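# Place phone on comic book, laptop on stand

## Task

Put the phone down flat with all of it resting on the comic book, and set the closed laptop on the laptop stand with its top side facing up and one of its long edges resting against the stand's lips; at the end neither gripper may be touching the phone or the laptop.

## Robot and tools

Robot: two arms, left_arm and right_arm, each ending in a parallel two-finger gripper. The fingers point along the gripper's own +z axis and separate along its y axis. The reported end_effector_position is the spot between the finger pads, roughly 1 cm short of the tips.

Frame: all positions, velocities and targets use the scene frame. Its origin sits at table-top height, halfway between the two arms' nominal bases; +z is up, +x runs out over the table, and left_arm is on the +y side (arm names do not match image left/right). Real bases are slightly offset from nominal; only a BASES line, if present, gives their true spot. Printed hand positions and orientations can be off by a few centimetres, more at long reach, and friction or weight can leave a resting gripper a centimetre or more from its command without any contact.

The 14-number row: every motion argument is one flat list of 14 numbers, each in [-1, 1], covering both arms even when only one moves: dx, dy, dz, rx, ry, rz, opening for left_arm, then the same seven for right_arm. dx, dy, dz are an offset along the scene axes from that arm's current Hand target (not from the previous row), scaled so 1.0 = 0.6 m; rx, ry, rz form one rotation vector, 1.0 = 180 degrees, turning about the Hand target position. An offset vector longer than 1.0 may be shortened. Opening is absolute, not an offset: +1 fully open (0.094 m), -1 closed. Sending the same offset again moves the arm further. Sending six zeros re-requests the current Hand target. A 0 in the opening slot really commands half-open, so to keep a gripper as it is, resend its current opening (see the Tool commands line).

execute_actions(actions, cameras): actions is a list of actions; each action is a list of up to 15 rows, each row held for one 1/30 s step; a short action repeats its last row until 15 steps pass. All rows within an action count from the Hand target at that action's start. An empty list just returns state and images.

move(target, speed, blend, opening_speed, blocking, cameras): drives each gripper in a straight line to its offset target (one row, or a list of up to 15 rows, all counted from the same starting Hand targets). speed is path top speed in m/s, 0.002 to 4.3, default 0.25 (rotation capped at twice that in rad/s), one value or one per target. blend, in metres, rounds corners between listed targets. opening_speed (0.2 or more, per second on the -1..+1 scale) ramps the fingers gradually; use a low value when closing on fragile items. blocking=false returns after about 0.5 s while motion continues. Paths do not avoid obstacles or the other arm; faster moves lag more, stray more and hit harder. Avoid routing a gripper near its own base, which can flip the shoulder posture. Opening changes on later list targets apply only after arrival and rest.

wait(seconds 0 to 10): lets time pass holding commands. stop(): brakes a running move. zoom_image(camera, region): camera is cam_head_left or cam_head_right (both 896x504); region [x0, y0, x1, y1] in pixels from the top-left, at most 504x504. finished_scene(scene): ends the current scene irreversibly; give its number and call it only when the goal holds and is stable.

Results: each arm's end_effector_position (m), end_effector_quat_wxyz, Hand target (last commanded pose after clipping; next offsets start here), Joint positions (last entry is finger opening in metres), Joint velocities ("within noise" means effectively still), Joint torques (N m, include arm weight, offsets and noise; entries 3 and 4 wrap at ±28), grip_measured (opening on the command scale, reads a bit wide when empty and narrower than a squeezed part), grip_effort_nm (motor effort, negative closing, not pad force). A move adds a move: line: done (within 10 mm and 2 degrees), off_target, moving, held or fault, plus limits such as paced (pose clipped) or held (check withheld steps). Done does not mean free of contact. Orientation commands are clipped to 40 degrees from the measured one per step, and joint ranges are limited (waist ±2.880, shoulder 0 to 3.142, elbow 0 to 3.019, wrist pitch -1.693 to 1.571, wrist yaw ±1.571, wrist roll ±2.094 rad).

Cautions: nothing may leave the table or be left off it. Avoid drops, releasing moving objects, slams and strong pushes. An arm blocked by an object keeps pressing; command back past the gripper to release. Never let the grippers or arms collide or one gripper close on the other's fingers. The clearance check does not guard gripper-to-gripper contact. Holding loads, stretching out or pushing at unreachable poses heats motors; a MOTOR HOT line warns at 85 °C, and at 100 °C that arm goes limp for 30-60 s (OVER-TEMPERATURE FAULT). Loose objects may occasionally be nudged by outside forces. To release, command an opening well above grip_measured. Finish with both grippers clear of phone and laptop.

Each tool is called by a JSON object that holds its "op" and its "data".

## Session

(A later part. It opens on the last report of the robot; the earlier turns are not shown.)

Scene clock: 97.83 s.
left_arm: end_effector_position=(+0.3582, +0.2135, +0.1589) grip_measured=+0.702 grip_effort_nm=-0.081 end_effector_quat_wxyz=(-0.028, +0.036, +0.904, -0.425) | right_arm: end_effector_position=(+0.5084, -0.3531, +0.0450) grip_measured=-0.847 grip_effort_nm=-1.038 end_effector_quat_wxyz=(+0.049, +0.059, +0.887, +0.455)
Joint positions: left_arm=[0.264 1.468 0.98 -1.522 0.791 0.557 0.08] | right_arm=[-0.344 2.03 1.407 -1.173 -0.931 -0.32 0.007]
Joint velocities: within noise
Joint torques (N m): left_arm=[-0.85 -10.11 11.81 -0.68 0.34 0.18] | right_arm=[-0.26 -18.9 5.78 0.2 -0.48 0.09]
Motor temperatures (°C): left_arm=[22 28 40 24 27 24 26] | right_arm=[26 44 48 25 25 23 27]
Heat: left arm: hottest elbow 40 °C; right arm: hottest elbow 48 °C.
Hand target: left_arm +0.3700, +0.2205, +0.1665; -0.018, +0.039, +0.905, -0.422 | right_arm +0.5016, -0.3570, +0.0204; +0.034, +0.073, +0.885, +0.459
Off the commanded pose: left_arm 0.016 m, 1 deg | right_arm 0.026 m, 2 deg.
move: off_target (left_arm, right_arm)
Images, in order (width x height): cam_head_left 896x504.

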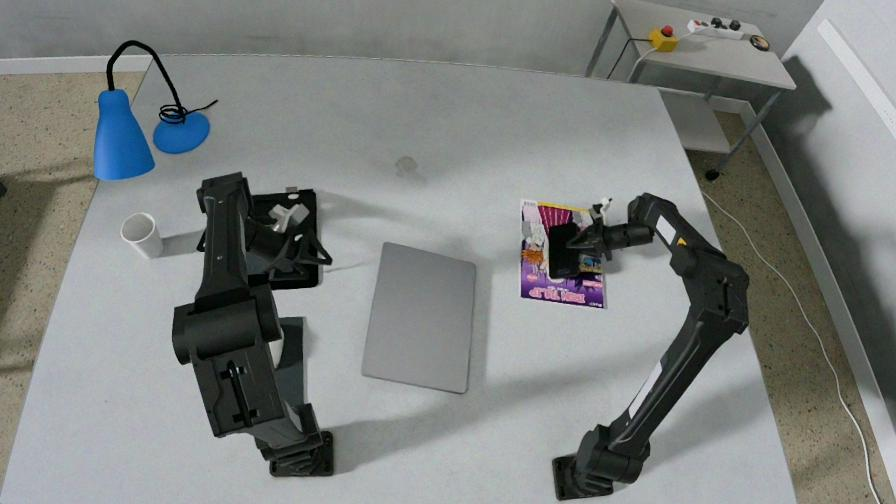

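{"op": "move", "data": {"target": [0,0,0,0,0,0,0.7,0.0,0.0,0,0,0,0,-0.4], "speed": 0.04, "opening_speed": 0.25, "cameras": []}}

{"op": "move", "data": {"target": [[0,0,0,0,0,0,0.7,0.0,-0.15,0.01,0,0,0,-0.4],[0,0,0,0,0,0,0.7,-0.1,-0.25,0.15,0,0,0,-0.4]], "speed": [0.08,0.2], "cameras": ["cam_head_left","cam_head_right"]}}

{"op": "zoom_image", "data": {"camera": "cam_head_left", "region": [500, 190, 640, 310]}}

{"op": "zoom_image", "data": {"camera": "cam_head_right", "region": [340, 220, 500, 420]}}

Scene clock: 104.33 s.
left_arm: end_effector_position=(+0.3582, +0.2135, +0.1589) grip_measured=+0.702 grip_effort_nm=-0.081 end_effector_quat_wxyz=(-0.028, +0.036, +0.904, -0.425) | right_arm: end_effector_position=(+0.5080, -0.3529, +0.0401) grip_measured=-0.402 grip_effort_nm=0.066 end_effector_quat_wxyz=(+0.046, +0.060, +0.887, +0.455)
Joint positions: left_arm=[0.264 1.468 0.98 -1.522 0.791 0.557 0.08] | right_arm=[-0.344 2.039 1.407 -1.171 -0.931 -0.32 0.028]
Joint velocities: within noise
Joint torques (N m): left_arm=[-0.85 -10.52 11.93 -0.8 0.35 0.16] | right_arm=[-0.38 -19.84 5.79 0.09 -0.51 0.09]
Motor temperatures (°C): left_arm=[22 28 40 24 27 24 26] | right_arm=[26 44 47 25 25 23 27]
Heat: left arm: hottest elbow 40 °C; right arm: hottest elbow 47 °C.
Hand target: left_arm +0.3700, +0.2205, +0.1665; -0.018, +0.039, +0.905, -0.422 | right_arm +0.5017, -0.3569, +0.0206; +0.034, +0.073, +0.885, +0.459
Off the commanded pose: left_arm 0.016 m, 1 deg | right_arm 0.021 m, 2 deg.
move: off_target (left_arm, right_arm)
No camera images: "cameras" was empty.

Scene clock: 106.90 s.
left_arm: end_effector_position=(+0.3582, +0.2135, +0.1589) grip_measured=+0.702 grip_effort_nm=-0.081 end_effector_quat_wxyz=(-0.028, +0.036, +0.904, -0.425) | right_arm: end_effector_position=(+0.4328, -0.4975, +0.0997) grip_measured=-0.401 grip_effort_nm=0.061 end_effector_quat_wxyz=(+0.028, +0.084, +0.883, +0.461)
Joint positions: left_arm=[0.264 1.468 0.98 -1.522 0.791 0.557 0.08] | right_arm=[-0.644 2.034 1.546 -1.669 -0.812 -0.706 0.028]
Joint velocities: within noise
Joint torques (N m): left_arm=[-0.85 -10.58 11.79 -0.77 0.33 0.15] | right_arm=[0.15 -22.65 9.91 -1.21 -0.33 0.06]
Motor temperatures (°C): left_arm=[22 28 40 24 27 24 26] | right_arm=[26 43 47 25 25 23 27]
Heat: left arm: hottest elbow 40 °C; right arm: hottest elbow 47 °C.
Hand target: left_arm +0.3700, +0.2205, +0.1665; -0.018, +0.039, +0.905, -0.422 | right_arm +0.4416, -0.5069, +0.1105; +0.034, +0.073, +0.885, +0.459
Off the commanded pose: left_arm 0.016 m, 1 deg | right_arm 0.017 m, 1 deg.
joint sent to its limit (right arm) — joint 4 (wrist pitch), lower limit. The joint targets still meet the commanded pose.
move: off_target (left_arm, right_arm)

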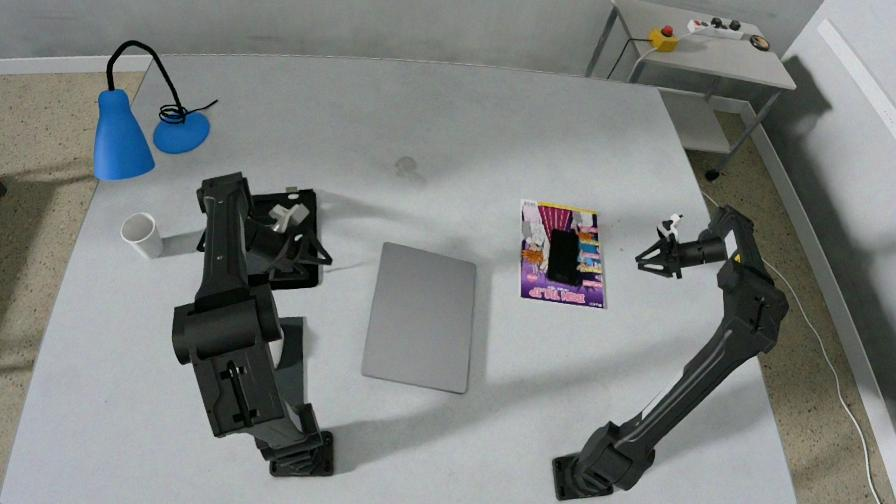

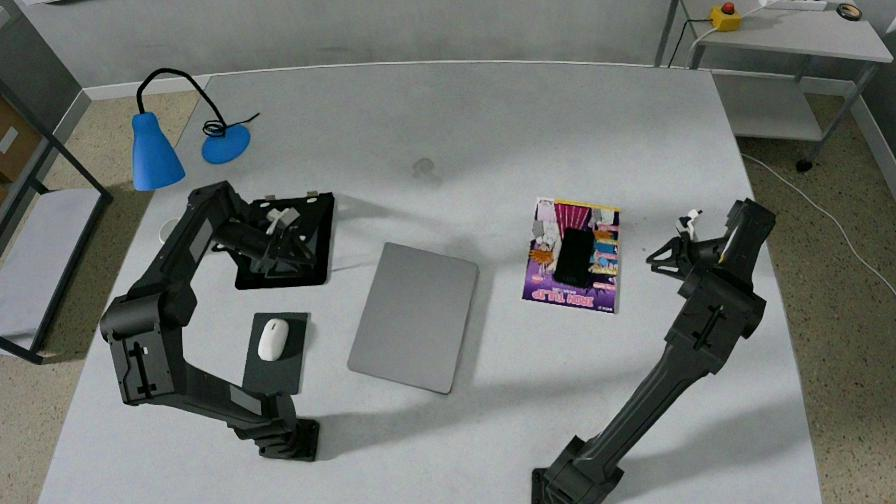

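Scaled by 3.600.

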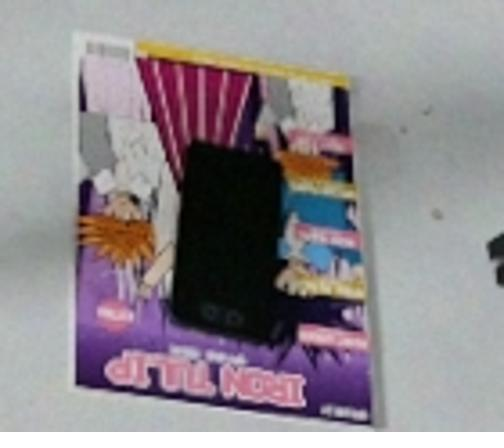

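Scaled by 2.520.

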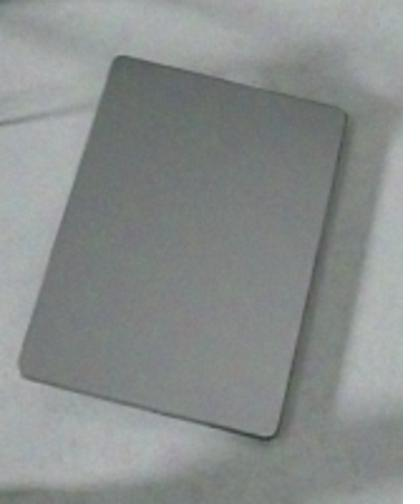

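{"op": "zoom_image", "data": {"camera": "cam_head_left", "region": [345, 230, 490, 320]}}

{"op": "zoom_image", "data": {"camera": "cam_head_left", "region": [345, 310, 490, 400]}}

{"op": "zoom_image", "data": {"camera": "cam_head_right", "region": [335, 310, 480, 400]}}

Scaled by 3.476.

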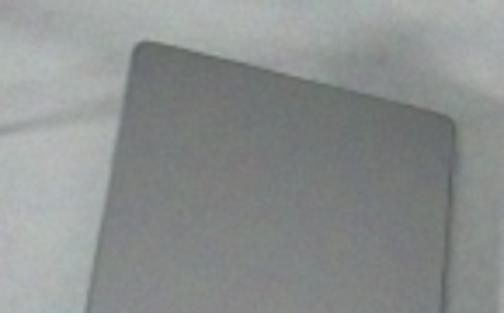

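Scaled by 3.476.

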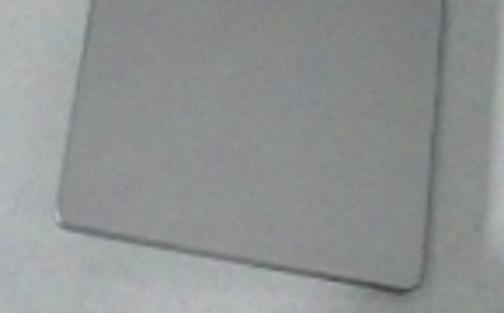

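Scaled by 3.476.

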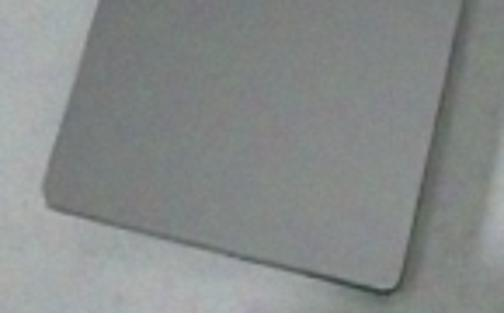

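{"op": "move", "data": {"target": [[0.02,0,-0.05,-0.083,0,0,0.7,-0.1,0.1,0.15,0,0,0,-0.95],[0.02,-0.02,-0.12,-0.083,0,0,0.7,-0.186,0.61,0.1,-0.3046,-0.058,0.202,-0.95]], "speed": [0.2,0.35], "blend": [0.04,0]}}

{"op": "zoom_image", "data": {"camera": "cam_head_left", "region": [290, 220, 530, 400]}}

{"op": "zoom_image", "data": {"camera": "cam_head_right", "region": [280, 220, 520, 400]}}

Scene clock: 131.00 s.
left_arm: end_effector_position=(+0.3844, +0.2138, +0.1237) grip_measured=+0.702 grip_effort_nm=-0.076 end_effector_quat_wxyz=(+0.011, +0.051, +0.853, -0.520) | right_arm: end_effector_position=(+0.3219, -0.1471, +0.1688) grip_measured=-0.949 grip_effort_nm=-0.081 end_effector_quat_wxyz=(-0.001, -0.260, +0.966, +0.001)
Joint positions: left_arm=[0.304 1.663 0.989 -1.51 0.975 0.785 0.08] | right_arm=[0.428 1.384 1.118 -1.306 -0.003 -0.092 0.002]
Joint velocities: within noise
Joint torques (N m): left_arm=[-2.08 -7.18 5.35 0.14 0.92 0.25] | right_arm=[0.97 -11.34 10.66 0.05 0.1 0.21]
Motor temperatures (°C): left_arm=[22 28 40 24 27 24 26] | right_arm=[26 43 48 25 25 23 26]
Heat: left arm: hottest elbow 40 °C; right arm: hottest elbow 48 °C.
Hand target: left_arm +0.3820, +0.2084, +0.0945; -0.013, +0.041, +0.843, -0.537 | right_arm +0.3301, -0.1409, +0.1704; +0.000, -0.259, +0.966, +0.001
Off the commanded pose: left_arm 0.030 m, 4 deg | right_arm 0.010 m, 0 deg.
move: off_target (left_arm)

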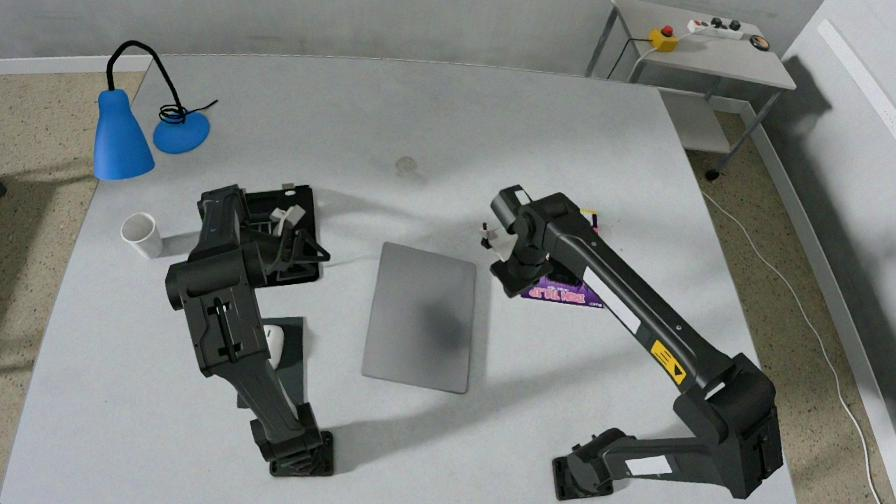

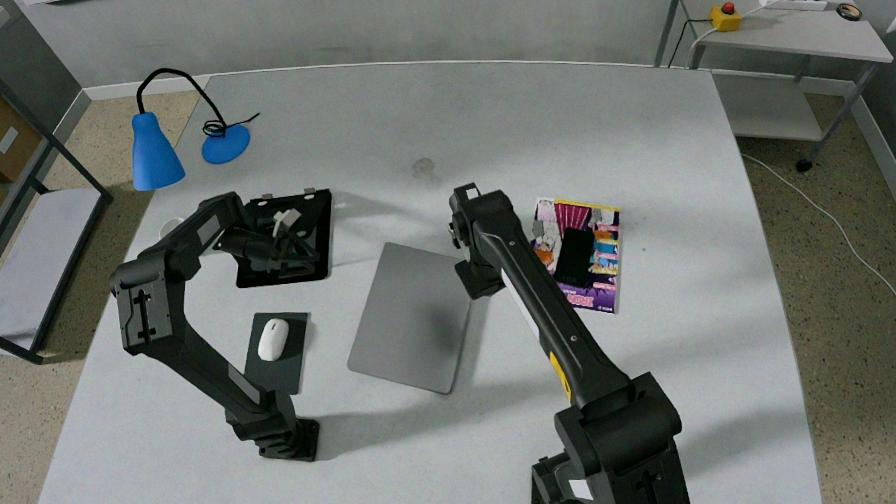

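Scaled by 2.100.

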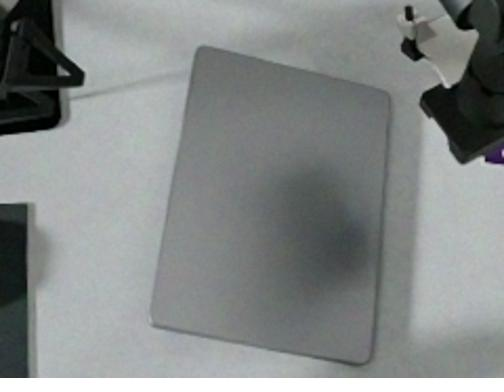

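Scaled by 2.100.

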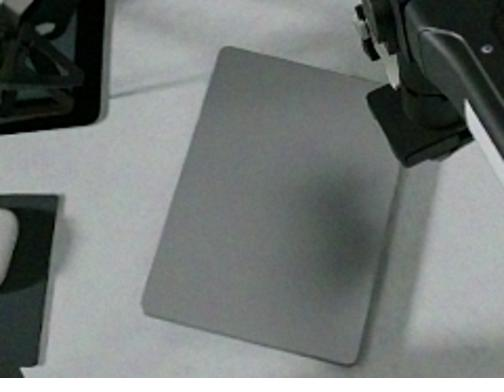

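{"op": "move", "data": {"target": [[-0.03,-0.03,-0.08,0,0,0,0.7,0,0.03,-0.16,0,0,0,-0.95],[-0.03,-0.06,-0.105,0,0,0,0.7,0,0.03,-0.225,0,0,0,-0.95]], "speed": [0.12,0.08]}}

{"op": "zoom_image", "data": {"camera": "cam_head_left", "region": [290, 220, 530, 400]}}

{"op": "zoom_image", "data": {"camera": "cam_head_right", "region": [280, 220, 520, 400]}}

Scene clock: 137.97 s.
left_arm: end_effector_position=(+0.3908, +0.2063, +0.1063) grip_measured=+0.702 grip_effort_nm=-0.076 end_effector_quat_wxyz=(+0.091, +0.085, +0.852, -0.508) | right_arm: end_effector_position=(+0.3360, -0.1254, +0.0489) grip_measured=-0.949 grip_effort_nm=-0.081 end_effector_quat_wxyz=(+0.012, -0.257, +0.966, +0.004)
Joint positions: left_arm=[0.291 1.624 0.907 -1.281 1.031 0.764 0.08] | right_arm=[0.462 1.564 0.966 -0.949 -0.002 -0.052 0.002]
Joint velocities: within noise
Joint torques (N m): left_arm=[-5.77 -1.61 0.29 1.14 0.04 -0.46] | right_arm=[1.32 -12.81 6.48 0.58 0.09 0.23]
Motor temperatures (°C): left_arm=[22 28 39 24 27 24 26] | right_arm=[26 42 47 25 25 23 26]
Heat: left arm: hottest elbow 39 °C; right arm: hottest elbow 47 °C.
Hand target: left_arm +0.3640, +0.1724, +0.0315; -0.013, +0.041, +0.843, -0.537 | right_arm +0.3300, -0.1231, +0.0354; +0.000, -0.259, +0.966, +0.000
Off the commanded pose: left_arm 0.086 m, 13 deg | right_arm 0.015 m, 1 deg.
move: off_target (left_arm, right_arm)

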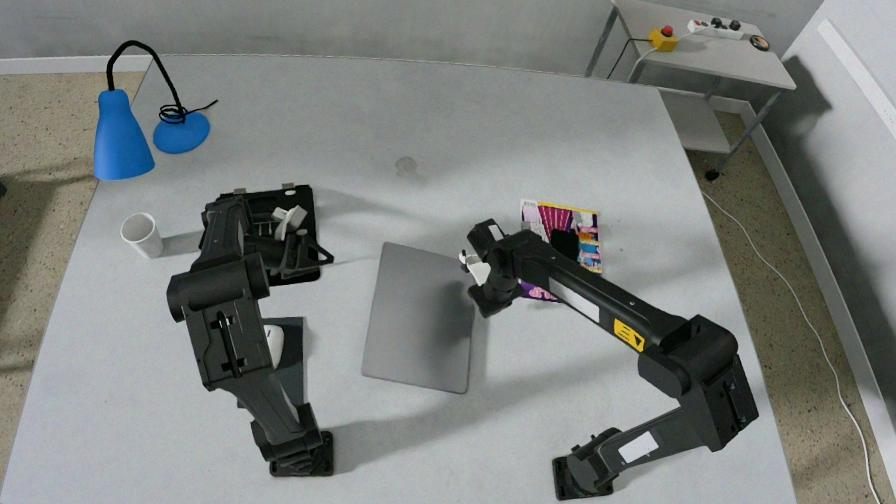

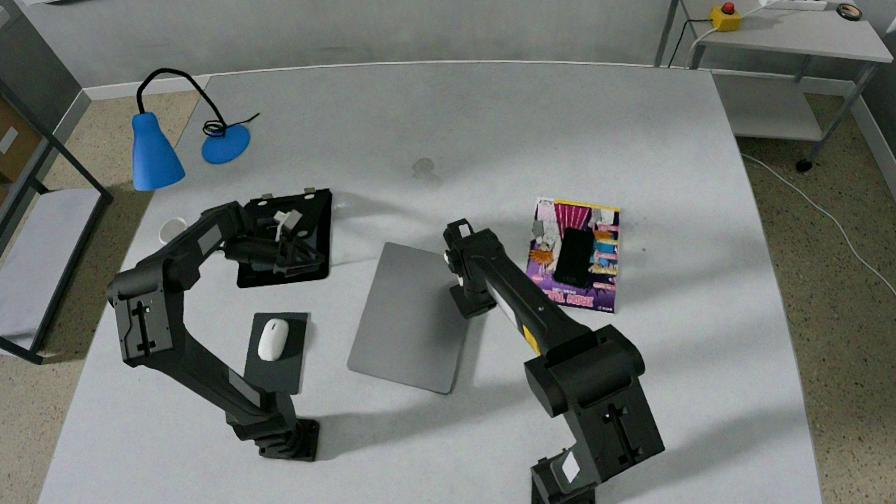

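Scaled by 2.100.

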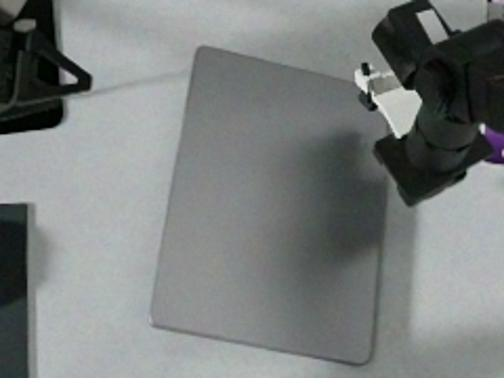

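Scaled by 2.100.

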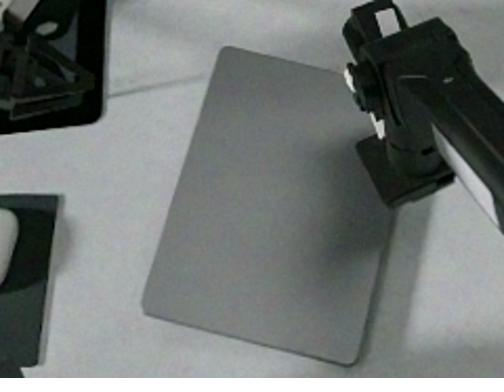

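{"op": "move", "data": {"target": [[0.0,0.03,0.17,0,0,0,0.7,0,0,0,0,0,0,-0.95],[-0.14,0.0,0.17,0,0,0.194,0.7,0,0,0,0,0,0,-0.95]], "speed": [0.1,0.2]}}

{"op": "zoom_image", "data": {"camera": "cam_head_left", "region": [170, 170, 430, 350]}}

{"op": "zoom_image", "data": {"camera": "cam_head_right", "region": [170, 170, 430, 350]}}

Scene clock: 146.47 s.
left_arm: end_effector_position=(+0.2804, +0.1715, +0.1344) grip_measured=+0.702 grip_effort_nm=-0.081 end_effector_quat_wxyz=(+0.143, -0.212, +0.817, -0.517) | right_arm: end_effector_position=(+0.3360, -0.1254, +0.0489) grip_measured=-0.949 grip_effort_nm=-0.081 end_effector_quat_wxyz=(+0.012, -0.256, +0.966, +0.004)
Joint positions: left_arm=[0.328 0.851 0.352 -0.731 1.104 -0.362 0.08] | right_arm=[0.462 1.564 0.966 -0.949 -0.002 -0.052 0.002]
Joint velocities: within noise
Joint torques (N m): left_arm=[-0.85 -3.9 8.57 1.4 0.37 -0.05] | right_arm=[1.32 -12.92 6.41 0.57 0.09 0.23]
Motor temperatures (°C): left_arm=[22 28 39 24 27 24 26] | right_arm=[26 42 46 25 24 23 26]
Heat: left arm: hottest elbow 39 °C; right arm: hottest elbow 46 °C.
Hand target: left_arm +0.2800, +0.1724, +0.1336; +0.149, -0.214, +0.816, -0.516 | right_arm +0.3300, -0.1231, +0.0354; +0.000, -0.259, +0.966, +0.000
Off the commanded pose: left_arm 0.001 m, 1 deg | right_arm 0.015 m, 1 deg.
move: off_target (right_arm)

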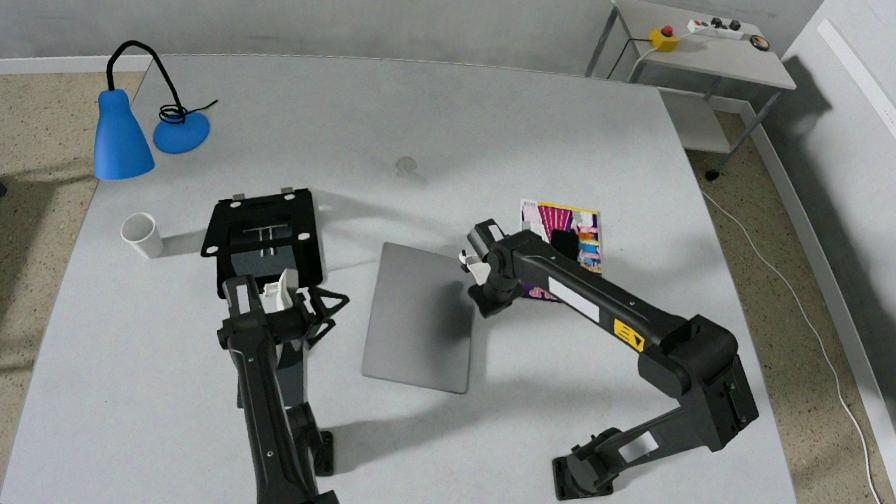

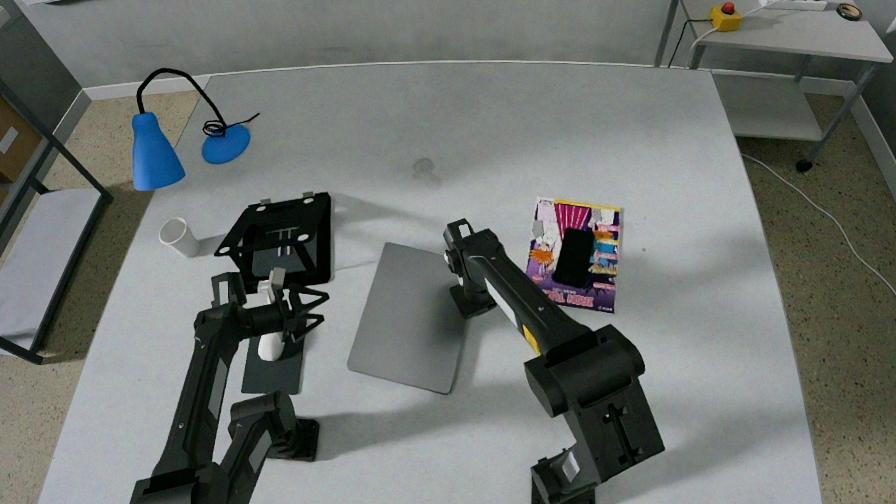

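Scaled by 1.938.

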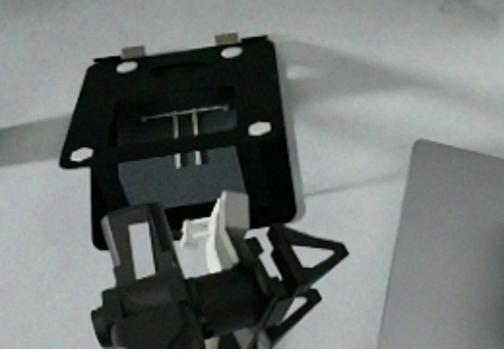

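Scaled by 1.938.

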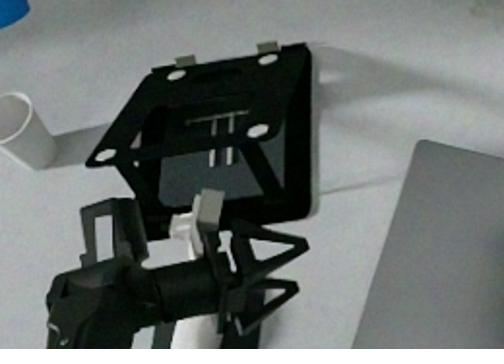

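{"op": "move", "data": {"target": [[0.06,-0.03,-0.07,0,0,0,0.7,0,0,0,0,0,0,-0.95],[0.07,-0.035,-0.135,0,0,0,0.7,0,0.02,0.0,0,0,0,-0.95]], "speed": [0.12,0.06]}}

{"op": "zoom_image", "data": {"camera": "cam_head_left", "region": [270, 230, 510, 400]}}

{"op": "zoom_image", "data": {"camera": "cam_head_right", "region": [260, 230, 500, 400]}}

Scene clock: 153.10 s.
left_arm: end_effector_position=(+0.3256, +0.1562, +0.0566) grip_measured=+0.702 grip_effort_nm=-0.081 end_effector_quat_wxyz=(+0.156, -0.214, +0.815, -0.515) | right_arm: end_effector_position=(+0.3303, -0.1163, +0.0447) grip_measured=-0.949 grip_effort_nm=-0.081 end_effector_quat_wxyz=(+0.006, -0.257, +0.966, +0.003)
Joint positions: left_arm=[0.187 1.26 0.255 0.049 1.028 -0.654 0.08] | right_arm=[0.488 1.574 0.966 -0.949 -0.002 -0.026 0.002]
Joint velocities: within noise
Joint torques (N m): left_arm=[-1.9 -5.71 5.56 1.74 0.32 0.03] | right_arm=[1.32 -12.69 7.5 0.49 0.09 0.22]
Motor temperatures (°C): left_arm=[22 28 38 24 27 24 26] | right_arm=[26 41 45 25 24 23 26]
Heat: left arm: hottest elbow 38 °C; right arm: hottest elbow 45 °C.
Hand target: left_arm +0.3219, +0.1513, +0.0525; +0.149, -0.214, +0.816, -0.516 | right_arm +0.3299, -0.1111, +0.0353; +0.000, -0.259, +0.966, +0.000
Off the commanded pose: left_arm 0.007 m, 1 deg | right_arm 0.011 m, 1 deg.
move: off_target (right_arm)

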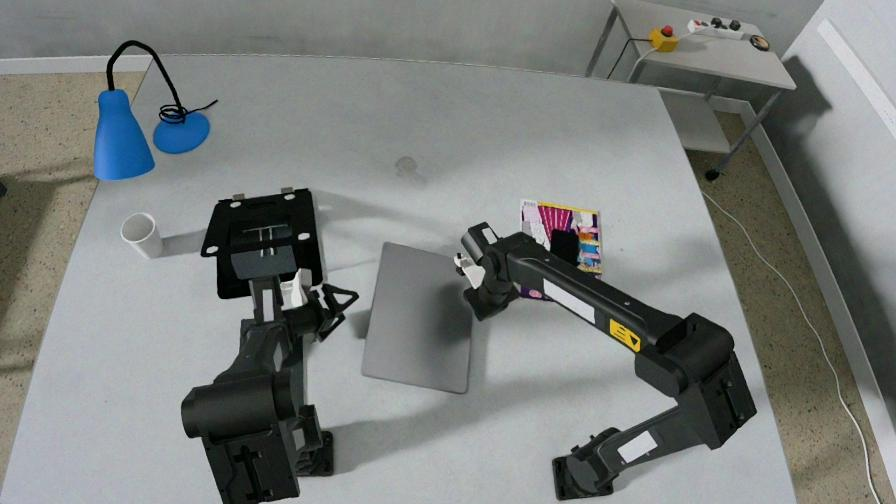

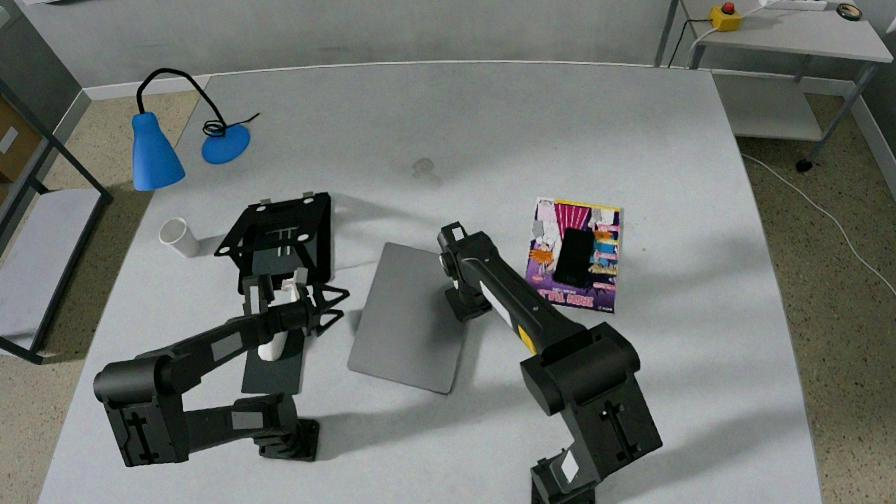

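Scaled by 2.100.

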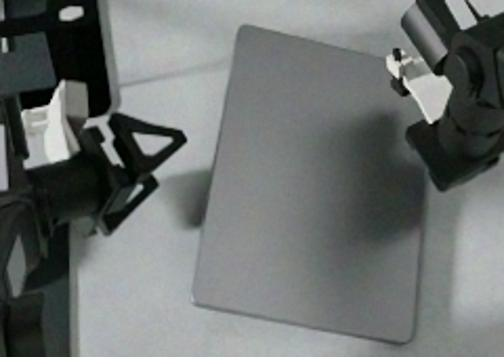

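Scaled by 2.100.

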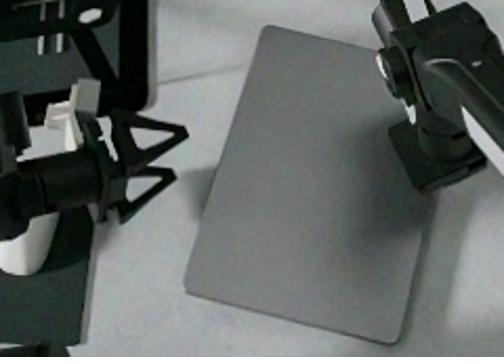

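{"op": "execute_actions", "data": {"actions": []}}

{"op": "zoom_image", "data": {"camera": "cam_head_left", "region": [200, 160, 620, 420]}}

{"op": "zoom_image", "data": {"camera": "cam_head_right", "region": [200, 160, 620, 420]}}

Scene clock: 167.07 s.
left_arm: end_effector_position=(+0.3256, +0.1562, +0.0566) grip_measured=+0.702 grip_effort_nm=-0.081 end_effector_quat_wxyz=(+0.155, -0.215, +0.815, -0.515) | right_arm: end_effector_position=(+0.3303, -0.1163, +0.0447) grip_measured=-0.949 grip_effort_nm=-0.071 end_effector_quat_wxyz=(+0.006, -0.257, +0.966, +0.003)
Joint positions: left_arm=[0.187 1.26 0.255 0.049 1.028 -0.655 0.08] | right_arm=[0.488 1.574 0.966 -0.949 -0.002 -0.026 0.002]
Joint velocities: within noise
Joint torques (N m): left_arm=[-2.55 -5.25 5.52 1.74 0.33 -0.03] | right_arm=[1.32 -12.69 7.5 0.49 0.09 0.23]
Motor temperatures (°C): left_arm=[22 27 37 24 27 24 26] | right_arm=[26 40 44 25 24 23 26]
Heat: left arm: hottest elbow 37 °C; right arm: hottest elbow 44 °C.
Hand target: left_arm +0.3219, +0.1514, +0.0525; +0.149, -0.214, +0.816, -0.516 | right_arm +0.3299, -0.1111, +0.0353; +0.000, -0.259, +0.966, +0.000
Tool commands: left_gripper/opening=+0.7 right_gripper/opening=-0.95
Off the commanded pose: left_arm 0.007 m, 1 deg | right_arm 0.011 m, 1 deg.

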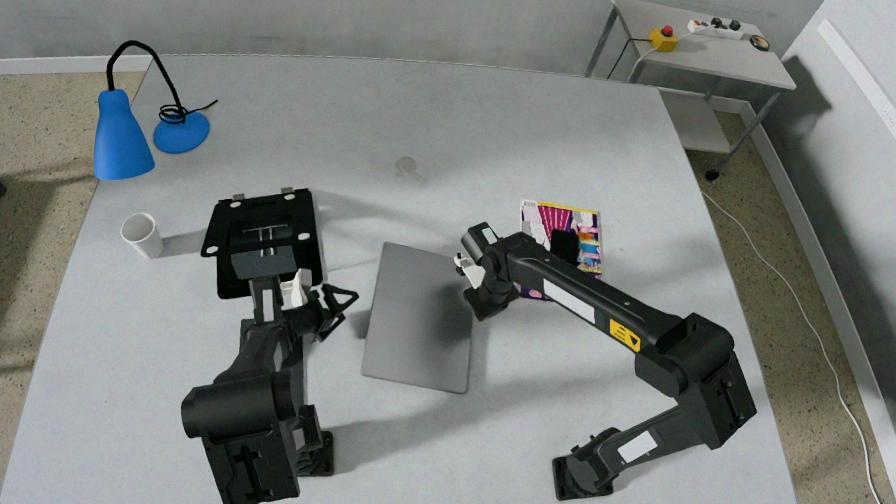

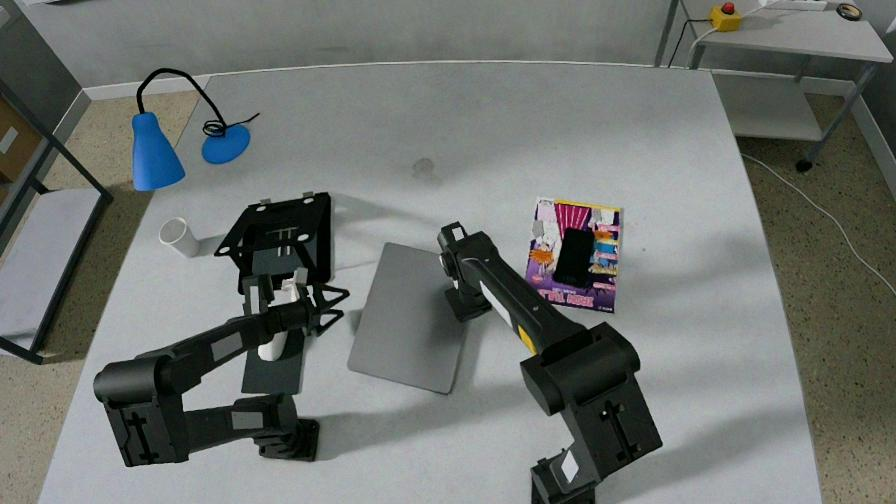

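Scaled by 1.200.

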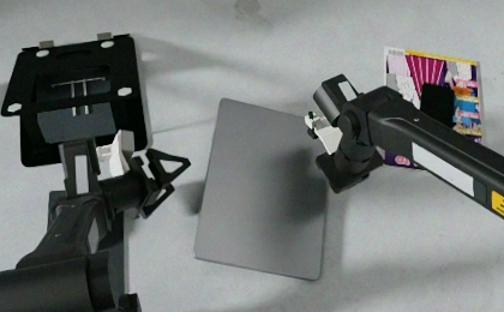

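Scaled by 1.200.

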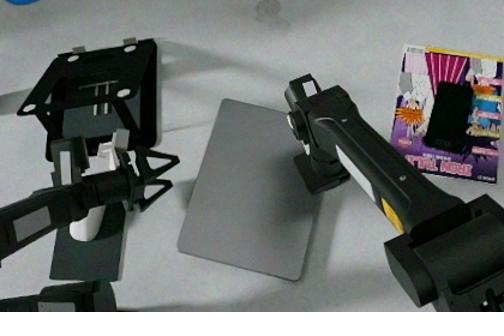

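{"op": "move", "data": {"target": [0.05, -0.0833, -0.013, 0,0,0,0.7, 0,0,0,0,0,0,-0.95], "speed": 0.08}}

{"op": "zoom_image", "data": {"camera": "cam_head_left", "region": [260, 220, 500, 400]}}

{"op": "zoom_image", "data": {"camera": "cam_head_right", "region": [260, 220, 500, 400]}}

Scene clock: 172.80 s.
left_arm: end_effector_position=(+0.3484, +0.1059, +0.0440) grip_measured=+0.702 grip_effort_nm=-0.071 end_effector_quat_wxyz=(+0.148, -0.218, +0.816, -0.514) | right_arm: end_effector_position=(+0.3303, -0.1163, +0.0447) grip_measured=-0.949 grip_effort_nm=-0.081 end_effector_quat_wxyz=(+0.006, -0.256, +0.967, +0.003)
Joint positions: left_arm=[-0.043 1.402 0.255 0.415 0.874 -0.948 0.08] | right_arm=[0.488 1.574 0.966 -0.949 -0.002 -0.025 0.002]
Joint velocities: within noise
Joint torques (N m): left_arm=[-2.84 -6.07 6.3 2.06 0.13 0] | right_arm=[1.44 -12.69 7.47 0.49 0.09 0.22]
Motor temperatures (°C): left_arm=[22 27 37 24 27 24 26] | right_arm=[26 40 44 25 24 23 26]
Heat: left arm: hottest elbow 37 °C; right arm: hottest elbow 44 °C.
Hand target: left_arm +0.3520, +0.1014, +0.0447; +0.149, -0.214, +0.816, -0.516 | right_arm +0.3299, -0.1111, +0.0353; +0.000, -0.259, +0.966, +0.000
Off the commanded pose: left_arm 0.006 m, 1 deg | right_arm 0.011 m, 1 deg.
move: off_target (right_arm)

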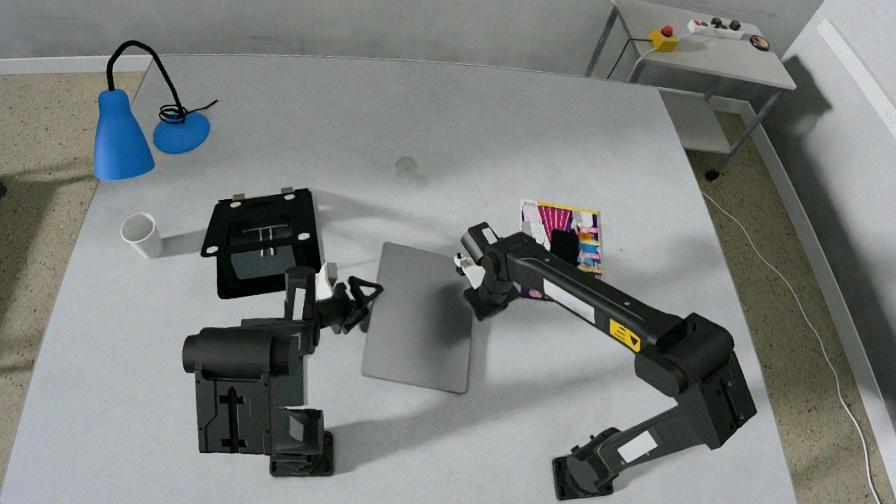

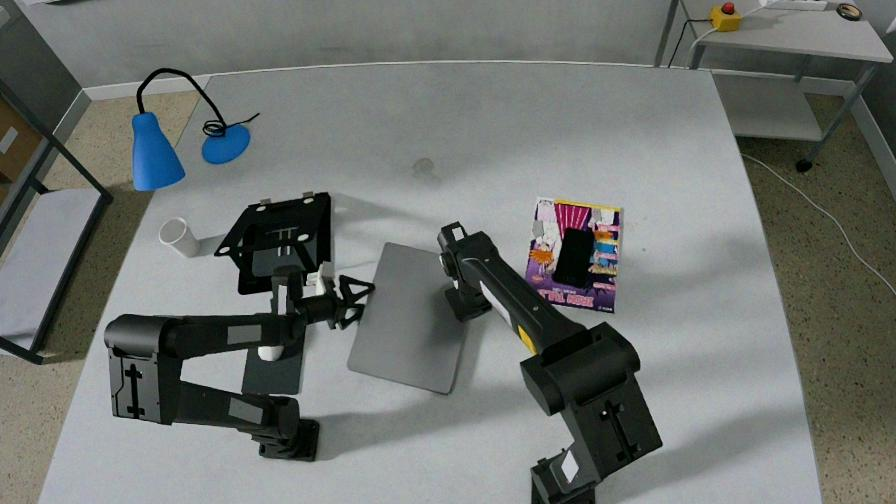

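Scaled by 2.100.

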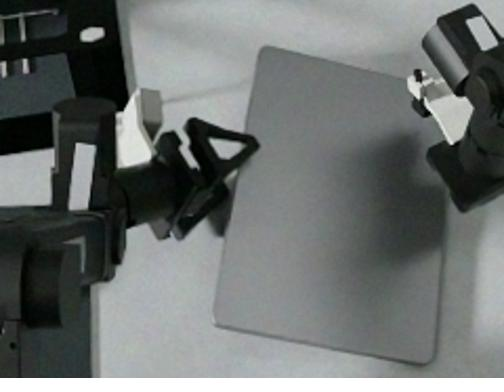

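Scaled by 2.100.

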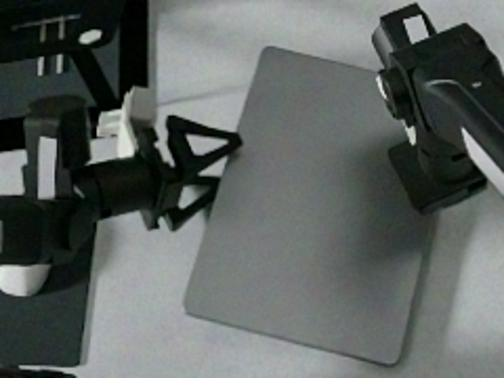

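{"op": "move", "data": {"target": [0.025, -0.05, -0.002, 0,0,0,0.7, 0,0,0,0,0,0,-0.95], "speed": 0.06}}

{"op": "zoom_image", "data": {"camera": "cam_head_left", "region": [260, 220, 500, 400]}}

{"op": "zoom_image", "data": {"camera": "cam_head_right", "region": [260, 220, 500, 400]}}

Scene clock: 176.77 s.
left_arm: end_effector_position=(+0.3578, +0.0784, +0.0439) grip_measured=+0.701 grip_effort_nm=-0.051 end_effector_quat_wxyz=(+0.151, -0.217, +0.815, -0.515) | right_arm: end_effector_position=(+0.3303, -0.1163, +0.0447) grip_measured=-0.949 grip_effort_nm=-0.081 end_effector_quat_wxyz=(+0.006, -0.256, +0.967, +0.003)
Joint positions: left_arm=[-0.153 1.45 0.27 0.534 0.79 -1.055 0.08] | right_arm=[0.488 1.574 0.966 -0.949 -0.002 -0.025 0.002]
Joint velocities: within noise
Joint torques (N m): left_arm=[-2.78 -6.42 7.98 1.77 -0.07 0.05] | right_arm=[1.26 -12.63 7.5 0.47 0.09 0.22]
Motor temperatures (°C): left_arm=[22 27 37 24 27 24 26] | right_arm=[26 40 44 25 24 23 26]
Heat: left arm: hottest elbow 37 °C; right arm: hottest elbow 44 °C.
Hand target: left_arm +0.3669, +0.0714, +0.0435; +0.149, -0.214, +0.816, -0.516 | right_arm +0.3299, -0.1111, +0.0353; +0.000, -0.259, +0.966, +0.000
Off the commanded pose: left_arm 0.011 m, 0 deg | right_arm 0.011 m, 1 deg.
move: off_target (left_arm, right_arm)

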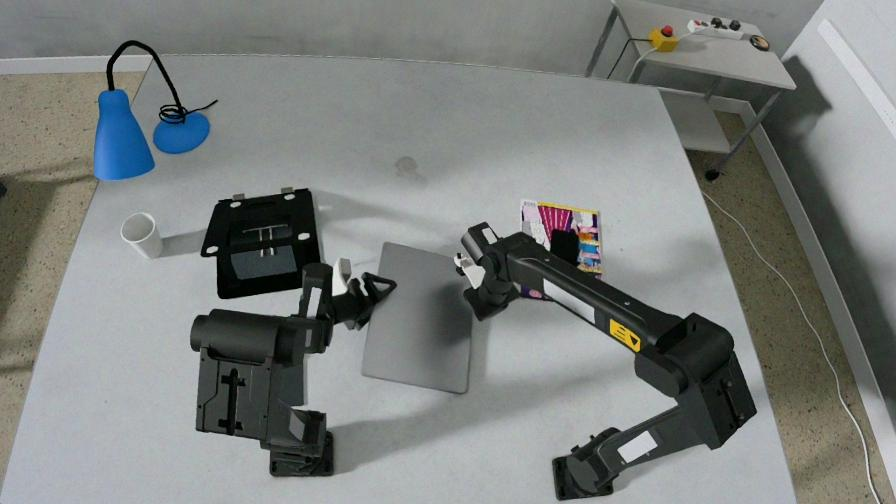

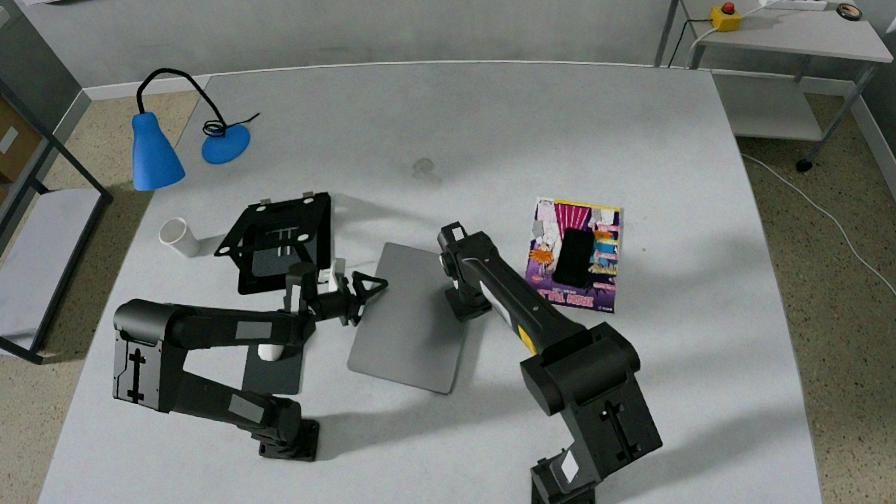

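Scaled by 2.100.

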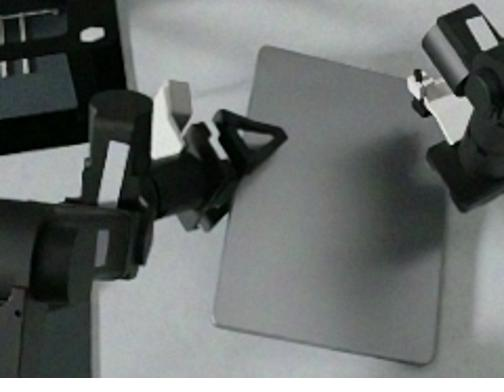

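Scaled by 2.100.

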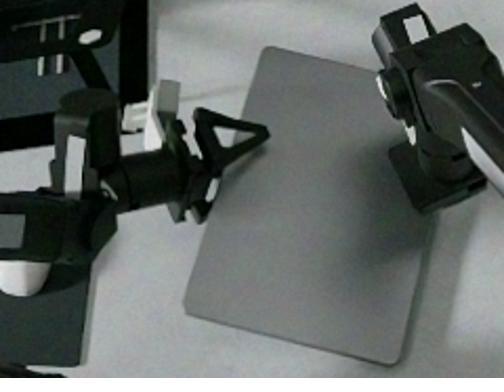

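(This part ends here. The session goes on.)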